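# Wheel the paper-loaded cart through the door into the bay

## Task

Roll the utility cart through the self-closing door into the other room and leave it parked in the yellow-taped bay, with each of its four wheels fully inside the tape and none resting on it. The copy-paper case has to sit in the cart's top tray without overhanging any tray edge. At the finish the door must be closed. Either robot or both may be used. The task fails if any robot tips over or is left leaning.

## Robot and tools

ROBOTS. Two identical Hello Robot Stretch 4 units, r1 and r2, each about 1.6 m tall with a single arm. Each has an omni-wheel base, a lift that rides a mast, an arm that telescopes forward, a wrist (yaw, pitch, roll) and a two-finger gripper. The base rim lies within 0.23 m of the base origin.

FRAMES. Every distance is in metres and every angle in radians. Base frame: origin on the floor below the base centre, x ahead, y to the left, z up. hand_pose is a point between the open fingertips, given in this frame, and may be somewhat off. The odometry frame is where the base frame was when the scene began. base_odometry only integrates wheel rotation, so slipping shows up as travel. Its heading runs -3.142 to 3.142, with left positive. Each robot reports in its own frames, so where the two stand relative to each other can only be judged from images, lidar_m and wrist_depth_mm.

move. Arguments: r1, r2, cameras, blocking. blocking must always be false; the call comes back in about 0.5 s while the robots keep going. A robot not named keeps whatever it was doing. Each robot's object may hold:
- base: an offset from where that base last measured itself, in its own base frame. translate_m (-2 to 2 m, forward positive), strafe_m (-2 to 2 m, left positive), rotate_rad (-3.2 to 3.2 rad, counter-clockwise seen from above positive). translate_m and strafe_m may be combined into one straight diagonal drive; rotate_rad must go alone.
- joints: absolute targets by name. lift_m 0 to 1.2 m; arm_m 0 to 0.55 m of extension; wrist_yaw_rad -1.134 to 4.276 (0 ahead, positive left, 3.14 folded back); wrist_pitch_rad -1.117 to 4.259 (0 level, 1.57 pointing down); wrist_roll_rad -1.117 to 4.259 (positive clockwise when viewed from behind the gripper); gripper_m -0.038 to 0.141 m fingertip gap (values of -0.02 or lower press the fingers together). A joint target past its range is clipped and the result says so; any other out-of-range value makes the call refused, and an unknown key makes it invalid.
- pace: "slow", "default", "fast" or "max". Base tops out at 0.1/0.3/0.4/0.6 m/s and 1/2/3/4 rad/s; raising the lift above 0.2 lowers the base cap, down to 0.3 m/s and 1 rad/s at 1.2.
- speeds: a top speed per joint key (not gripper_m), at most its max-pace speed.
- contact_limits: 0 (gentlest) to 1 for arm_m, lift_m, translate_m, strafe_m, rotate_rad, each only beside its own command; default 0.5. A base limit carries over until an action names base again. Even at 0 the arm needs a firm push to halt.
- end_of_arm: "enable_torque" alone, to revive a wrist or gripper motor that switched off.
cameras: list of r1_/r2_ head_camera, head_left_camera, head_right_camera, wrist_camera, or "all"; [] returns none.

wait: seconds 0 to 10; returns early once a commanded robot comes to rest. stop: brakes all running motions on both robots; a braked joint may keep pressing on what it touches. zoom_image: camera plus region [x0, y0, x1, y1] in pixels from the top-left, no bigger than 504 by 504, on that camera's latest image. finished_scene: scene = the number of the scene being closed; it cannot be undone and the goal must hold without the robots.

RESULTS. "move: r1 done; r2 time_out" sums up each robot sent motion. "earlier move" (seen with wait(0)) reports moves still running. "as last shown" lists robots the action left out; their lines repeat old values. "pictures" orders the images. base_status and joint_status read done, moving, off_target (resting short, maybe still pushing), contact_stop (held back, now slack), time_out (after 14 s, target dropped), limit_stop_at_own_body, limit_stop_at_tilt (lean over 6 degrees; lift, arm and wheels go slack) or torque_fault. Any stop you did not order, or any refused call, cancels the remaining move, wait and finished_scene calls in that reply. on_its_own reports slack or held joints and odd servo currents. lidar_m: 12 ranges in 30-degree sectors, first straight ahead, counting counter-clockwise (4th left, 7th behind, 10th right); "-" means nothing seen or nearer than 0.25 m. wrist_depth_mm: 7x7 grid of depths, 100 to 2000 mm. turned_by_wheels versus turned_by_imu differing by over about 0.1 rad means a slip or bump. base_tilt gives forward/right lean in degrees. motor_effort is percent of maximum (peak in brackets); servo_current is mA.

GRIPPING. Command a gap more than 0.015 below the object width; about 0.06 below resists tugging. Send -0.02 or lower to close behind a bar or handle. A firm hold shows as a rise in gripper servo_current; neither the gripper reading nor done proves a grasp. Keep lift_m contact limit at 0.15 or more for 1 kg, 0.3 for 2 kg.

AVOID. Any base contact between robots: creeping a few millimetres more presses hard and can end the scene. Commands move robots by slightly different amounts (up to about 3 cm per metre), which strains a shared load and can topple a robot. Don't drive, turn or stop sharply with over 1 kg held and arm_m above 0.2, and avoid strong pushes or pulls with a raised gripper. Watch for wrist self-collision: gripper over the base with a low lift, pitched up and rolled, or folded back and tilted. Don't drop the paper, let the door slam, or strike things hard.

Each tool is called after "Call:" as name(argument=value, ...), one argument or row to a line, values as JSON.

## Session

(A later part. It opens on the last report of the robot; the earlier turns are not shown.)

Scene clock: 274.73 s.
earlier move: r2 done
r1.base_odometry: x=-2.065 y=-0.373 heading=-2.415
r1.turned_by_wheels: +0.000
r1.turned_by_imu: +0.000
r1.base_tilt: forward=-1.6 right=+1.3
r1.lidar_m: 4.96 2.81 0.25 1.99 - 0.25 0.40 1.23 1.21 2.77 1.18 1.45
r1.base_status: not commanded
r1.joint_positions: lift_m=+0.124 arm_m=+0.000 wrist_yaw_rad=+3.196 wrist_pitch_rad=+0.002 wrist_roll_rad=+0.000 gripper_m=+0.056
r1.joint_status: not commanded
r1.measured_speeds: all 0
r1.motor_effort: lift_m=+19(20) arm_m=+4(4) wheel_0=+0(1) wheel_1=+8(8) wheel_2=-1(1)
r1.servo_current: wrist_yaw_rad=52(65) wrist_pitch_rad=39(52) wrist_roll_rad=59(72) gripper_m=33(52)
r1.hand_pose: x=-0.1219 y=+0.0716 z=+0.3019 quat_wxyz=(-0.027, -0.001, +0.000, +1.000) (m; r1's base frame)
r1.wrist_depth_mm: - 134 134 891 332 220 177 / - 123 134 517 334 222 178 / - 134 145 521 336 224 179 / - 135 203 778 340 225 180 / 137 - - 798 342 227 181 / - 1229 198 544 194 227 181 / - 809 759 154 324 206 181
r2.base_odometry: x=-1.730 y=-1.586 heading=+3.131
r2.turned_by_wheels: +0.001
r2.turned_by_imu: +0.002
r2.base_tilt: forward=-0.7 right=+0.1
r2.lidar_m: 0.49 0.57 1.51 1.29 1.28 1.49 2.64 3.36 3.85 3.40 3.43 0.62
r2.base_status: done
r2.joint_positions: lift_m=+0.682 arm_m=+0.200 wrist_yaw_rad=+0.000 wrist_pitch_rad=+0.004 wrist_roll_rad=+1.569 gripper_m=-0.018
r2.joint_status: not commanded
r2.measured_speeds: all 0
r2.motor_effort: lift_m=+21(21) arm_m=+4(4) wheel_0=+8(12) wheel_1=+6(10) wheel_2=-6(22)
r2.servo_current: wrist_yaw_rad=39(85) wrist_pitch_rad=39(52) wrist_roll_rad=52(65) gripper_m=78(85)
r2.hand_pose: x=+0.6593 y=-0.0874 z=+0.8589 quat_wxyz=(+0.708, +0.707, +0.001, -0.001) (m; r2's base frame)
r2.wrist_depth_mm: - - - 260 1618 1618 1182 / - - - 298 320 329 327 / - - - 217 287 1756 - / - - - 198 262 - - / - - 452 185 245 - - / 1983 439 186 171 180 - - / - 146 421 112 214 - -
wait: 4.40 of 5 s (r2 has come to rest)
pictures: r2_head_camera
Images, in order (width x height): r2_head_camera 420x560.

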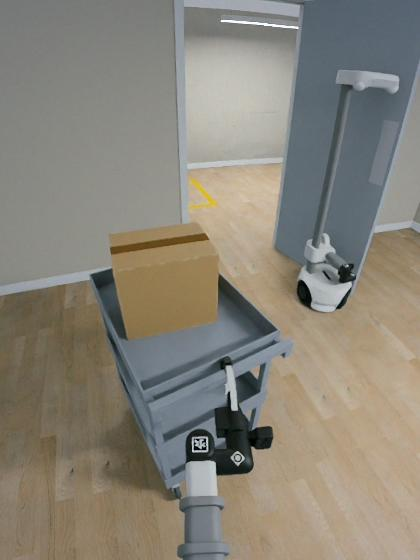

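Call:
move(
  r2={"base":{"strafe_m":0.27},"pace":"slow"},
  blocking=false,
  cameras=[],
)

Call:
wait(
  seconds=4.5,
  cameras=[],
)

Call:
move(
  r2={"joints":{"gripper_m":0.07}},
  blocking=false,
  cameras=[],
)

Call:
wait(
  seconds=2,
  cameras=[],
)

Call:
move(
  r2={"base":{"strafe_m":0.06},"pace":"slow"},
  blocking=false,
  cameras=[],
)

Call:
wait(
  seconds=1.5,
  cameras=[],
)

Call:
move(
  r2={"joints":{"gripper_m":-0.025}},
  blocking=false,
  cameras=[],
)

Call:
wait(
  seconds=2,
  cameras=["r2_head_camera"],
)

Scene clock: 293.00 s.
move: r2 moving
r1: as last shown
r1.lidar_m: 4.96 2.84 0.25 2.01 - 0.25 0.41 1.22 1.17 2.78 1.20 1.43
r1.motor_effort: lift_m=+20(20) arm_m=+4(4) wheel_0=-1(1) wheel_1=+8(8) wheel_2=-1(1)
r1.servo_current: wrist_yaw_rad=46(65) wrist_pitch_rad=46(46) wrist_roll_rad=65(65) gripper_m=46(46)
r1.wrist_depth_mm: - 134 133 878 329 219 176 / - 123 134 517 334 222 177 / - 134 145 521 336 224 180 / - 134 204 778 340 225 180 / 137 - - 798 342 227 181 / - 1229 198 544 195 228 181 / - 809 759 154 322 206 181
r2.base_odometry: x=-1.730 y=-1.601 heading=+3.131
r2.turned_by_wheels: +0.000
r2.turned_by_imu: +0.000
r2.base_tilt: forward=-0.6 right=+0.1
r2.lidar_m: 0.49 0.62 1.49 1.27 1.29 1.47 2.60 3.33 3.89 3.43 3.44 0.65
r2.base_status: strafe_m moving
r2.joint_positions: lift_m=+0.682 arm_m=+0.200 wrist_yaw_rad=-0.001 wrist_pitch_rad=+0.004 wrist_roll_rad=+1.569 gripper_m=-0.018
r2.joint_status: not commanded
r2.measured_speeds: translate_m=+0.000 strafe_m=+0.056 rotate_rad=-0.003 lift_m=+0.000 arm_m=+0.000 wrist_yaw_rad=-0.016 wrist_pitch_rad=+0.000 wrist_roll_rad=+0.000
r2.motor_effort: lift_m=+21(21) arm_m=+4(4) wheel_0=-13(13) wheel_1=+8(9) wheel_2=-1(5)
r2.servo_current: wrist_yaw_rad=39(52) wrist_pitch_rad=46(46) wrist_roll_rad=46(52) gripper_m=78(85)
r2.hand_pose: x=+0.6592 y=-0.0876 z=+0.8589 quat_wxyz=(+0.708, +0.707, +0.001, -0.001) (m; r2's base frame)
r2.wrist_depth_mm: - 1983 - 265 1576 1537 1182 / - - - 300 324 330 332 / - - - 219 290 1756 - / - - - 202 263 - - / - - 452 184 244 - - / 1983 436 187 169 181 - - / - 138 418 112 213 - -
pictures: none
No camera images: "cameras" was empty.

Scene clock: 296.33 s.
earlier move: r2 done
r1.base_odometry: x=-2.065 y=-0.373 heading=-2.415
r1.turned_by_wheels: +0.000
r1.turned_by_imu: +0.000
r1.base_tilt: forward=-1.6 right=+1.3
r1.lidar_m: 4.97 2.78 0.26 1.97 - 0.25 0.41 1.25 1.18 1.30 1.26 2.14
r1.base_status: not commanded
r1.joint_positions: lift_m=+0.124 arm_m=+0.000 wrist_yaw_rad=+3.196 wrist_pitch_rad=+0.002 wrist_roll_rad=+0.000 gripper_m=+0.056
r1.joint_status: not commanded
r1.measured_speeds: all 0
r1.motor_effort: lift_m=+19(20) arm_m=+4(4) wheel_0=-1(1) wheel_1=+8(8) wheel_2=-1(1)
r1.servo_current: wrist_yaw_rad=46(65) wrist_pitch_rad=52(52) wrist_roll_rad=46(65) gripper_m=39(46)
r1.hand_pose: x=-0.1219 y=+0.0716 z=+0.3019 quat_wxyz=(-0.027, -0.001, +0.000, +1.000) (m; r1's base frame)
r1.wrist_depth_mm: - 134 133 878 330 219 176 / - 123 134 521 332 222 177 / - 134 145 521 338 224 180 / - 134 203 788 340 225 180 / 137 - - 809 342 227 181 / - 1205 198 544 194 228 181 / - 809 759 154 322 206 181
r2.base_odometry: x=-1.733 y=-1.856 heading=+3.131
r2.turned_by_wheels: +0.000
r2.turned_by_imu: -0.001
r2.base_tilt: forward=-0.7 right=+0.1
r2.lidar_m: 0.54 2.11 1.20 1.02 1.01 1.21 2.11 3.43 3.95 3.67 3.67 0.62
r2.base_status: done
r2.joint_positions: lift_m=+0.682 arm_m=+0.200 wrist_yaw_rad=-0.003 wrist_pitch_rad=+0.004 wrist_roll_rad=+1.569 gripper_m=-0.018
r2.joint_status: not commanded
r2.measured_speeds: all 0
r2.motor_effort: lift_m=+21(21) arm_m=+3(4) wheel_0=-6(22) wheel_1=+3(9) wheel_2=-4(5)
r2.servo_current: wrist_yaw_rad=52(72) wrist_pitch_rad=46(52) wrist_roll_rad=46(59) gripper_m=78(91)
r2.hand_pose: x=+0.6590 y=-0.0883 z=+0.8589 quat_wxyz=(+0.708, +0.707, +0.000, -0.002) (m; r2's base frame)
r2.wrist_depth_mm: - - - 206 274 296 294 / - - - 199 265 1708 1229 / - - - 191 254 - - / - - 449 185 245 - - / - 449 452 179 238 - - / - 445 186 173 182 - - / - 138 449 112 224 - -
wait: 3.33 of 4.5 s (r2 has come to rest)
pictures: none
No camera images: "cameras" was empty.

Scene clock: 296.83 s.
move: r2 moving
r1: as last shown
r1.lidar_m: 4.97 2.80 0.25 1.99 - 0.25 0.39 1.22 1.20 1.27 1.25 2.10
r1.servo_current: wrist_yaw_rad=59(59) wrist_pitch_rad=39(52) wrist_roll_rad=59(59) gripper_m=46(46)
r1.wrist_depth_mm: - 134 134 891 330 220 177 / - 123 134 517 334 223 177 / - 134 145 521 336 224 180 / - 134 203 778 342 225 180 / 137 - - 798 342 226 181 / - 1229 198 544 194 227 181 / - 809 759 154 324 206 181
r2.base_odometry: x=-1.733 y=-1.856 heading=+3.131
r2.turned_by_wheels: +0.000
r2.turned_by_imu: +0.000
r2.base_tilt: forward=-0.7 right=+0.1
r2.lidar_m: 0.54 2.14 1.18 1.00 1.02 1.17 2.15 3.43 3.94 3.67 3.66 0.62
r2.base_status: not commanded
r2.joint_positions: lift_m=+0.682 arm_m=+0.200 wrist_yaw_rad=-0.003 wrist_pitch_rad=+0.004 wrist_roll_rad=+1.569 gripper_m=+0.006
r2.joint_status: gripper_m moving
r2.measured_speeds: translate_m=+0.000 strafe_m=+0.000 rotate_rad=+0.001 lift_m=+0.000 arm_m=+0.000 wrist_yaw_rad=+0.000 wrist_pitch_rad=+0.000 wrist_roll_rad=+0.000
r2.motor_effort: lift_m=+21(21) arm_m=+4(4) wheel_0=-5(6) wheel_1=+3(3) wheel_2=-4(4)
r2.servo_current: wrist_yaw_rad=59(59) wrist_pitch_rad=39(46) wrist_roll_rad=39(59) gripper_m=78(78)
r2.hand_pose: x=+0.6590 y=-0.0883 z=+0.8589 quat_wxyz=(+0.708, +0.707, +0.000, -0.002) (m; r2's base frame)
r2.wrist_depth_mm: - - - 209 277 294 293 / - - - 202 268 1708 1255 / - - - 194 257 - - / - - 452 187 248 - - / - 452 452 182 241 - - / - 449 189 177 182 - - / - 142 452 112 228 - -
pictures: none
No camera images: "cameras" was empty.

Scene clock: 297.93 s.
earlier move: r2 done
r1.base_odometry: x=-2.065 y=-0.373 heading=-2.415
r1.turned_by_wheels: +0.000
r1.turned_by_imu: +0.000
r1.base_tilt: forward=-1.6 right=+1.3
r1.lidar_m: 4.98 2.79 0.25 1.99 - 0.25 0.41 1.24 1.18 1.28 1.23 2.16
r1.base_status: not commanded
r1.joint_positions: lift_m=+0.124 arm_m=+0.000 wrist_yaw_rad=+3.196 wrist_pitch_rad=+0.002 wrist_roll_rad=+0.000 gripper_m=+0.056
r1.joint_status: not commanded
r1.measured_speeds: all 0
r1.motor_effort: lift_m=+19(20) arm_m=+4(4) wheel_0=+0(1) wheel_1=+8(8) wheel_2=-1(1)
r1.servo_current: wrist_yaw_rad=39(65) wrist_pitch_rad=39(52) wrist_roll_rad=39(59) gripper_m=46(46)
r1.hand_pose: x=-0.1219 y=+0.0716 z=+0.3019 quat_wxyz=(-0.027, -0.001, +0.000, +1.000) (m; r1's base frame)
r1.wrist_depth_mm: - 134 133 891 330 220 177 / - 123 134 517 334 222 177 / - 134 145 521 338 224 179 / - 134 203 788 340 225 180 / 137 - - 809 343 226 181 / - 1229 197 549 194 227 181 / - 809 759 154 322 206 181
r2.base_odometry: x=-1.733 y=-1.856 heading=+3.131
r2.turned_by_wheels: +0.000
r2.turned_by_imu: +0.000
r2.base_tilt: forward=-0.7 right=+0.1
r2.lidar_m: 0.53 2.13 1.20 1.03 1.00 1.21 2.13 3.41 3.97 3.68 3.68 0.63
r2.base_status: not commanded
r2.joint_positions: lift_m=+0.682 arm_m=+0.200 wrist_yaw_rad=-0.003 wrist_pitch_rad=+0.004 wrist_roll_rad=+1.569 gripper_m=+0.070
r2.joint_status: all done
r2.measured_speeds: all 0
r2.motor_effort: lift_m=+21(21) arm_m=+4(4) wheel_0=-3(6) wheel_1=+3(3) wheel_2=-4(4)
r2.servo_current: wrist_yaw_rad=52(59) wrist_pitch_rad=46(52) wrist_roll_rad=33(65) gripper_m=46(150)
r2.hand_pose: x=+0.6590 y=-0.0883 z=+0.8589 quat_wxyz=(+0.708, +0.707, +0.000, -0.002) (m; r2's base frame)
r2.wrist_depth_mm: - - - 220 294 296 296 / - - - 270 276 1708 1281 / - - - 202 265 1921 - / - - 459 195 256 - - / - 459 452 190 247 - - / - 455 196 182 186 - - / - 136 455 112 231 - -
wait: 1.10 of 2 s (r2 has come to rest)
pictures: none
No camera images: "cameras" was empty.

Scene clock: 298.43 s.
move: r2 moving
r1: as last shown
r1.lidar_m: 4.96 2.80 0.25 1.98 - 0.25 0.39 1.20 1.19 1.29 1.22 2.17
r1.servo_current: wrist_yaw_rad=46(59) wrist_pitch_rad=46(46) wrist_roll_rad=46(65) gripper_m=39(46)
r1.wrist_depth_mm: - 134 134 891 329 220 177 / - 123 134 521 334 223 177 / - 134 145 517 338 224 179 / - 135 203 788 342 225 180 / 137 - - 798 342 226 181 / - 1205 198 544 194 227 181 / - 809 768 154 324 206 181
r2.base_odometry: x=-1.733 y=-1.871 heading=+3.130
r2.turned_by_wheels: +0.000
r2.turned_by_imu: -0.001
r2.base_tilt: forward=-0.7 right=+0.1
r2.lidar_m: 0.51 2.09 1.19 1.01 1.00 1.16 2.06 3.42 3.99 3.68 3.67 0.64
r2.base_status: strafe_m moving
r2.joint_positions: lift_m=+0.682 arm_m=+0.200 wrist_yaw_rad=-0.005 wrist_pitch_rad=+0.004 wrist_roll_rad=+1.569 gripper_m=+0.070
r2.joint_status: not commanded
r2.measured_speeds: translate_m=-0.001 strafe_m=+0.056 rotate_rad=+0.000 lift_m=+0.000 arm_m=+0.000 wrist_yaw_rad=-0.008 wrist_pitch_rad=+0.000 wrist_roll_rad=+0.000
r2.motor_effort: lift_m=+21(21) arm_m=+4(4) wheel_0=-6(13) wheel_1=+8(8) wheel_2=-2(4)
r2.servo_current: wrist_yaw_rad=39(59) wrist_pitch_rad=46(46) wrist_roll_rad=59(59) gripper_m=52(52)
r2.hand_pose: x=+0.6588 y=-0.0889 z=+0.8589 quat_wxyz=(+0.708, +0.707, -0.001, -0.003) (m; r2's base frame)
r2.wrist_depth_mm: - - - 221 293 296 297 / - - - 211 279 1708 1281 / - - - 204 266 1921 - / - - 459 196 256 - - / - 459 455 190 248 - - / - 462 193 183 188 - - / - 135 459 112 235 - -
pictures: none
No camera images: "cameras" was empty.

Scene clock: 299.67 s.
earlier move: r2 done
r1.base_odometry: x=-2.065 y=-0.373 heading=-2.415
r1.turned_by_wheels: +0.000
r1.turned_by_imu: +0.000
r1.base_tilt: forward=-1.6 right=+1.3
r1.lidar_m: 4.97 2.78 0.25 1.96 - 0.25 0.41 1.23 1.17 1.29 1.27 2.28
r1.base_status: not commanded
r1.joint_positions: lift_m=+0.124 arm_m=+0.000 wrist_yaw_rad=+3.196 wrist_pitch_rad=+0.002 wrist_roll_rad=+0.000 gripper_m=+0.056
r1.joint_status: not commanded
r1.measured_speeds: all 0
r1.motor_effort: lift_m=+20(20) arm_m=+4(4) wheel_0=+0(1) wheel_1=+8(8) wheel_2=-1(1)
r1.servo_current: wrist_yaw_rad=52(59) wrist_pitch_rad=39(52) wrist_roll_rad=33(78) gripper_m=39(46)
r1.hand_pose: x=-0.1219 y=+0.0716 z=+0.3019 quat_wxyz=(-0.027, -0.001, +0.000, +1.000) (m; r1's base frame)
r1.wrist_depth_mm: - 134 134 891 329 219 176 / - 123 134 517 332 223 178 / - 134 145 521 338 224 180 / - 135 203 778 342 225 180 / 137 - - 809 343 227 181 / - 1229 199 544 195 227 181 / - 820 759 154 322 206 181
r2.base_odometry: x=-1.733 y=-1.916 heading=+3.131
r2.turned_by_wheels: +0.000
r2.turned_by_imu: +0.000
r2.base_tilt: forward=-0.7 right=+0.1
r2.lidar_m: 0.54 2.00 1.14 0.95 0.95 1.12 1.88 3.46 3.98 3.74 3.73 0.66
r2.base_status: done
r2.joint_positions: lift_m=+0.682 arm_m=+0.200 wrist_yaw_rad=-0.005 wrist_pitch_rad=+0.003 wrist_roll_rad=+1.569 gripper_m=+0.070
r2.joint_status: not commanded
r2.measured_speeds: all 0
r2.motor_effort: lift_m=+18(21) arm_m=+4(4) wheel_0=-4(13) wheel_1=+4(9) wheel_2=-3(4)
r2.servo_current: wrist_yaw_rad=39(59) wrist_pitch_rad=39(46) wrist_roll_rad=46(59) gripper_m=46(59)
r2.hand_pose: x=+0.6588 y=-0.0890 z=+0.8592 quat_wxyz=(+0.708, +0.707, -0.001, -0.003) (m; r2's base frame)
r2.wrist_depth_mm: - - - 216 285 1430 1138 / - - - 270 276 1756 - / - - - 263 266 - - / - - 466 198 258 - - / - 473 466 193 252 - - / - 469 194 185 196 - - / - 152 473 112 237 - -
wait: 1.23 of 1.5 s (r2 has come to rest)
pictures: none
No camera images: "cameras" was empty.

Scene clock: 300.17 s.
move: r2 moving
r1: as last shown
r1.lidar_m: 4.95 2.81 0.25 1.99 - 0.25 0.39 1.23 1.17 1.27 1.29 2.26
r1.motor_effort: lift_m=+20(20) arm_m=+4(4) wheel_0=-1(1) wheel_1=+7(8) wheel_2=-1(1)
r1.servo_current: wrist_yaw_rad=46(59) wrist_pitch_rad=46(46) wrist_roll_rad=39(59) gripper_m=39(46)
r1.wrist_depth_mm: - 134 134 878 330 219 176 / - 123 134 517 334 223 177 / - 134 145 521 336 224 179 / - 135 203 788 340 225 180 / 137 - - 809 342 226 181 / - 1229 198 544 194 226 181 / - 809 759 154 324 207 181
r2.base_odometry: x=-1.733 y=-1.916 heading=+3.131
r2.turned_by_wheels: +0.000
r2.turned_by_imu: +0.000
r2.base_tilt: forward=-0.7 right=+0.0
r2.lidar_m: 0.55 2.04 1.14 0.96 0.97 1.12 1.87 3.44 3.99 3.74 3.73 0.62
r2.base_status: not commanded
r2.joint_positions: lift_m=+0.682 arm_m=+0.200 wrist_yaw_rad=-0.005 wrist_pitch_rad=+0.003 wrist_roll_rad=+1.569 gripper_m=+0.051
r2.joint_status: gripper_m moving
r2.measured_speeds: all 0
r2.motor_effort: lift_m=+19(19) arm_m=+4(4) wheel_0=-4(4) wheel_1=+4(5) wheel_2=-3(3)
r2.servo_current: wrist_yaw_rad=52(59) wrist_pitch_rad=46(46) wrist_roll_rad=52(59) gripper_m=137(137)
r2.hand_pose: x=+0.6588 y=-0.0890 z=+0.8592 quat_wxyz=(+0.708, +0.707, -0.001, -0.003) (m; r2's base frame)
r2.wrist_depth_mm: - - - 216 283 1430 1160 / - - - 268 273 1708 - / - - - 262 266 - - / - - 466 256 258 - - / - 469 466 193 250 - - / - 466 195 186 190 - - / - 146 473 112 238 - -
pictures: none
No camera images: "cameras" was empty.

Scene clock: 301.33 s.
earlier move: r2 done
r1.base_odometry: x=-2.065 y=-0.373 heading=-2.415
r1.turned_by_wheels: +0.000
r1.turned_by_imu: +0.000
r1.base_tilt: forward=-1.6 right=+1.3
r1.lidar_m: 4.96 2.82 0.25 1.99 - 0.25 0.41 1.24 1.19 1.31 1.25 2.25
r1.base_status: not commanded
r1.joint_positions: lift_m=+0.124 arm_m=+0.000 wrist_yaw_rad=+3.196 wrist_pitch_rad=+0.002 wrist_roll_rad=+0.000 gripper_m=+0.056
r1.joint_status: not commanded
r1.measured_speeds: all 0
r1.motor_effort: lift_m=+19(20) arm_m=+4(4) wheel_0=+0(1) wheel_1=+8(8) wheel_2=-1(1)
r1.servo_current: wrist_yaw_rad=65(65) wrist_pitch_rad=52(52) wrist_roll_rad=26(59) gripper_m=39(46)
r1.hand_pose: x=-0.1219 y=+0.0716 z=+0.3019 quat_wxyz=(-0.027, -0.001, +0.000, +1.000) (m; r1's base frame)
r1.wrist_depth_mm: - 134 134 878 329 219 177 / - 123 134 517 334 223 178 / - 134 145 521 338 224 180 / - 135 203 788 340 225 180 / 137 - - 798 342 227 181 / - 1229 198 544 194 227 181 / - 820 759 154 324 206 181
r2.base_odometry: x=-1.733 y=-1.916 heading=+3.131
r2.turned_by_wheels: +0.000
r2.turned_by_imu: +0.000
r2.base_tilt: forward=-0.7 right=+0.1
r2.lidar_m: 0.56 2.02 1.13 0.96 0.96 1.15 1.92 3.42 4.01 3.74 3.73 0.64
r2.base_status: not commanded
r2.joint_positions: lift_m=+0.682 arm_m=+0.200 wrist_yaw_rad=+0.001 wrist_pitch_rad=+0.003 wrist_roll_rad=+1.569 gripper_m=-0.023
r2.joint_status: all done
r2.measured_speeds: all 0
r2.motor_effort: lift_m=+19(19) arm_m=-3(4) wheel_0=-4(4) wheel_1=+4(5) wheel_2=-1(3)
r2.servo_current: wrist_yaw_rad=52(65) wrist_pitch_rad=46(52) wrist_roll_rad=52(59) gripper_m=117(254)
r2.hand_pose: x=+0.6594 y=-0.0871 z=+0.8592 quat_wxyz=(+0.708, +0.707, +0.002, -0.001) (m; r2's base frame)
r2.wrist_depth_mm: - - - 195 260 1756 1205 / - - - 191 255 1756 - / - - - 186 248 - - / - 455 449 181 241 - - / - 455 455 178 237 - - / - 459 185 174 180 - - / - 146 469 112 228 - -
wait: 1.17 of 2 s (r2 has come to rest)
pictures: r2_head_camera
Images, in order (width x height): r2_head_camera 420x560.

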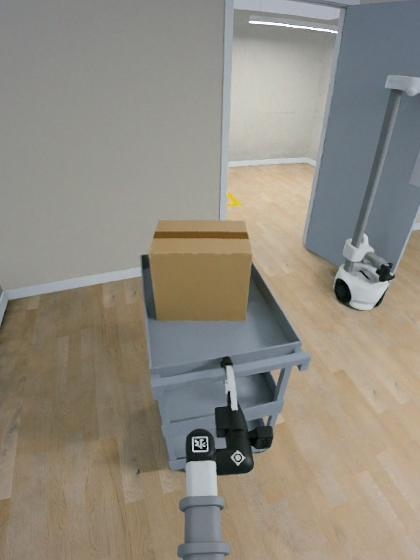

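Call:
move(
  r2={"base":{"strafe_m":-0.55},"pace":"default"},
  blocking=false,
  cameras=[],
)

Call:
wait(
  seconds=4,
  cameras=[],
)

Call:
move(
  r2={"base":{"rotate_rad":0.45},"pace":"slow"},
  blocking=false,
  cameras=[],
)

Call:
wait(
  seconds=3,
  cameras=["r2_head_camera"],
)

Scene clock: 328.73 s.
move: r2 moving
r1: as last shown
r1.lidar_m: 4.96 2.79 0.25 1.98 - 0.25 0.41 1.23 1.18 1.27 1.27 2.20
r1.motor_effort: lift_m=+20(20) arm_m=+4(4) wheel_0=-1(1) wheel_1=+7(8) wheel_2=-1(1)
r1.servo_current: wrist_yaw_rad=59(65) wrist_pitch_rad=39(46) wrist_roll_rad=26(65) gripper_m=39(46)
r1.wrist_depth_mm: - 134 134 878 329 219 177 / - 123 134 517 334 223 178 / - 134 145 517 338 224 179 / - 135 203 778 340 225 180 / 137 - - 798 342 226 181 / - 1229 198 544 194 227 181 / - 809 759 154 324 206 181
r2.base_odometry: x=-1.733 y=-1.880 heading=+3.132
r2.turned_by_wheels: +0.001
r2.turned_by_imu: +0.002
r2.base_tilt: forward=-0.7 right=+0.0
r2.lidar_m: 0.55 2.06 1.16 1.00 0.99 1.16 2.03 3.44 4.01 3.69 3.71 0.62
r2.base_status: strafe_m moving
r2.joint_positions: lift_m=+0.682 arm_m=+0.200 wrist_yaw_rad=+0.008 wrist_pitch_rad=+0.003 wrist_roll_rad=+1.569 gripper_m=-0.024
r2.joint_status: not commanded
r2.measured_speeds: translate_m=+0.000 strafe_m=-0.140 rotate_rad=+0.002 lift_m=+0.000 arm_m=+0.000 wrist_yaw_rad=+0.000 wrist_pitch_rad=+0.000 wrist_roll_rad=+0.000
r2.motor_effort: lift_m=+18(19) arm_m=-3(4) wheel_0=+18(18) wheel_1=-9(10) wheel_2=+3(3)
r2.servo_current: wrist_yaw_rad=59(65) wrist_pitch_rad=46(46) wrist_roll_rad=46(59) gripper_m=111(117)
r2.hand_pose: x=+0.6600 y=-0.0850 z=+0.8592 quat_wxyz=(+0.708, +0.707, +0.004, +0.002) (m; r2's base frame)
r2.wrist_depth_mm: - - - 196 262 1661 1182 / - - - 192 254 1756 - / - - - 186 249 - - / - 455 452 182 242 - - / - 452 459 178 237 - - / - 459 186 175 181 - - / - 147 462 112 229 - -
pictures: none
No camera images: "cameras" was empty.

Scene clock: 331.40 s.
earlier move: r2 done
r1.base_odometry: x=-2.065 y=-0.373 heading=-2.415
r1.turned_by_wheels: +0.000
r1.turned_by_imu: +0.000
r1.base_tilt: forward=-1.6 right=+1.3
r1.lidar_m: 4.97 2.83 0.25 2.01 - 0.25 0.40 1.23 1.20 2.77 1.21 1.21
r1.base_status: not commanded
r1.joint_positions: lift_m=+0.124 arm_m=+0.000 wrist_yaw_rad=+3.196 wrist_pitch_rad=+0.002 wrist_roll_rad=+0.000 gripper_m=+0.056
r1.joint_status: not commanded
r1.measured_speeds: all 0
r1.motor_effort: lift_m=+19(20) arm_m=+4(4) wheel_0=+0(1) wheel_1=+8(8) wheel_2=-1(1)
r1.servo_current: wrist_yaw_rad=33(65) wrist_pitch_rad=39(52) wrist_roll_rad=39(72) gripper_m=33(46)
r1.hand_pose: x=-0.1219 y=+0.0716 z=+0.3019 quat_wxyz=(-0.027, -0.001, +0.000, +1.000) (m; r1's base frame)
r1.wrist_depth_mm: - 134 133 891 329 219 176 / - 123 134 517 334 222 177 / - 134 145 517 336 224 180 / - 135 203 788 342 225 180 / 137 - - 809 342 227 181 / - 1229 198 544 194 227 181 / - 820 759 154 322 206 181
r2.base_odometry: x=-1.728 y=-1.366 heading=+3.132
r2.turned_by_wheels: +0.000
r2.turned_by_imu: +0.007
r2.base_tilt: forward=-0.7 right=+0.1
r2.lidar_m: 0.44 0.50 1.75 1.50 1.50 1.73 3.12 3.29 3.74 3.21 3.20 1.85
r2.base_status: done
r2.joint_positions: lift_m=+0.682 arm_m=+0.200 wrist_yaw_rad=+0.009 wrist_pitch_rad=+0.003 wrist_roll_rad=+1.569 gripper_m=-0.024
r2.joint_status: not commanded
r2.measured_speeds: all 0
r2.motor_effort: lift_m=+19(19) arm_m=+4(4) wheel_0=+8(19) wheel_1=+2(10) wheel_2=+0(7)
r2.servo_current: wrist_yaw_rad=52(85) wrist_pitch_rad=46(52) wrist_roll_rad=46(72) gripper_m=91(117)
r2.hand_pose: x=+0.6600 y=-0.0849 z=+0.8592 quat_wxyz=(+0.708, +0.707, +0.004, +0.002) (m; r2's base frame)
r2.wrist_depth_mm: - 1464 - - 1537 1464 1205 / - - - - - 1576 1205 / - - - 315 - 1756 1205 / - - - 309 351 1808 - / - - - 192 283 1808 - / - - 186 159 182 1808 - / - - 410 112 196 - -
wait: 2.67 of 4 s (r2 has come to rest)
pictures: none
No camera images: "cameras" was empty.

Scene clock: 331.90 s.
move: r2 moving
r1: as last shown
r1.lidar_m: 4.97 2.78 0.25 2.00 - 0.25 0.37 1.22 1.21 2.77 1.25 1.25
r1.motor_effort: lift_m=+19(20) arm_m=+4(4) wheel_0=-1(1) wheel_1=+7(8) wheel_2=-1(1)
r1.servo_current: wrist_yaw_rad=52(59) wrist_pitch_rad=39(59) wrist_roll_rad=72(72) gripper_m=39(46)
r1.wrist_depth_mm: - 134 134 878 330 220 177 / - 123 134 517 334 222 178 / - 134 145 521 338 224 179 / - 135 203 778 342 225 180 / 137 - - 798 343 226 181 / - 1255 198 549 195 227 181 / - 809 750 154 322 206 181
r2.base_odometry: x=-1.727 y=-1.366 heading=-3.029
r2.turned_by_wheels: +0.122
r2.turned_by_imu: +0.114
r2.base_tilt: forward=-0.7 right=+0.1
r2.lidar_m: 0.47 0.57 1.64 1.49 1.49 1.85 3.30 3.32 3.52 3.18 3.22 0.70
r2.base_status: rotate_rad moving
r2.joint_positions: lift_m=+0.682 arm_m=+0.200 wrist_yaw_rad=-0.016 wrist_pitch_rad=+0.003 wrist_roll_rad=+1.570 gripper_m=-0.024
r2.joint_status: not commanded
r2.measured_speeds: translate_m=-0.004 strafe_m=+0.003 rotate_rad=+0.485 lift_m=+0.000 arm_m=+0.000 wrist_yaw_rad=-0.094 wrist_pitch_rad=+0.000 wrist_roll_rad=+0.000
r2.motor_effort: lift_m=+19(19) arm_m=+6(6) wheel_0=-15(15) wheel_1=-11(11) wheel_2=-23(23)
r2.servo_current: wrist_yaw_rad=78(78) wrist_pitch_rad=46(46) wrist_roll_rad=39(52) gripper_m=91(104)
r2.hand_pose: x=+0.6577 y=-0.0921 z=+0.8592 quat_wxyz=(+0.708, +0.707, -0.005, -0.007) (m; r2's base frame)
r2.wrist_depth_mm: - 1537 - - 1537 1430 1160 / - - - - - 1808 1205 / - - - 283 - 1661 1281 / - - - 224 317 1808 - / - - - 179 255 1921 - / - - 185 153 182 1756 - / - 392 404 112 196 - -
pictures: none
No camera images: "cameras" was empty.

Scene clock: 332.80 s.
earlier move: r2 contact_stop
r1.base_odometry: x=-2.065 y=-0.373 heading=-2.415
r1.turned_by_wheels: +0.000
r1.turned_by_imu: +0.000
r1.base_tilt: forward=-1.6 right=+1.3
r1.lidar_m: 4.97 2.81 0.25 1.98 - 0.25 0.40 1.24 1.17 2.79 1.25 1.34
r1.base_status: not commanded
r1.joint_positions: lift_m=+0.124 arm_m=+0.000 wrist_yaw_rad=+3.196 wrist_pitch_rad=+0.002 wrist_roll_rad=+0.000 gripper_m=+0.056
r1.joint_status: not commanded
r1.measured_speeds: all 0
r1.motor_effort: lift_m=+19(20) arm_m=+4(4) wheel_0=+0(1) wheel_1=+7(8) wheel_2=-1(1)
r1.servo_current: wrist_yaw_rad=65(72) wrist_pitch_rad=46(59) wrist_roll_rad=39(72) gripper_m=46(52)
r1.hand_pose: x=-0.1219 y=+0.0716 z=+0.3019 quat_wxyz=(-0.027, -0.001, +0.000, +1.000) (m; r1's base frame)
r1.wrist_depth_mm: - 134 134 891 330 220 176 / - 123 134 517 334 222 177 / - 134 145 517 338 224 179 / - 135 203 788 340 225 180 / 138 - - 809 342 226 181 / - 1229 198 549 194 227 181 / - 820 768 154 322 206 181
r2.base_odometry: x=-1.733 y=-1.356 heading=-2.851
r2.turned_by_wheels: +0.179
r2.turned_by_imu: +0.133
r2.base_tilt: forward=-0.7 right=+0.1
r2.lidar_m: 0.48 0.59 1.57 1.52 1.56 2.14 3.35 3.45 3.29 3.17 3.30 0.65
r2.base_status: rotate_rad contact_stop (by the wheels' count: +0.301 of +0.450)
r2.joint_positions: lift_m=+0.682 arm_m=+0.200 wrist_yaw_rad=+0.004 wrist_pitch_rad=+0.003 wrist_roll_rad=+1.570 gripper_m=-0.024
r2.joint_status: not commanded
r2.measured_speeds: translate_m=+0.000 strafe_m=+0.000 rotate_rad=+0.000 lift_m=+0.000 arm_m=+0.000 wrist_yaw_rad=-0.004 wrist_pitch_rad=+0.000 wrist_roll_rad=+0.000
r2.on_its_own: the wheels are slack since a contact_stop
r2.motor_effort: lift_m=+19(19) arm_m=-3(8) wheel_0=+0(17) wheel_1=+0(15) wheel_2=+0(32)
r2.servo_current: wrist_yaw_rad=39(150) wrist_pitch_rad=39(46) wrist_roll_rad=52(52) gripper_m=85(104)
r2.hand_pose: x=+0.6597 y=-0.0862 z=+0.8592 quat_wxyz=(+0.708, +0.707, +0.003, +0.000) (m; r2's base frame)
r2.wrist_depth_mm: - - - 279 - 1708 1182 / - - - 249 332 347 347 / - - - 224 303 1708 - / - - - 205 267 1983 - / - - 459 187 246 - - / - 439 186 172 180 - - / - 427 421 112 211 - -
wait: 0.90 of 3 s (r2 has come to rest)
pictures: r2_head_camera
Images, in order (width x height): r2_head_camera 420x560.

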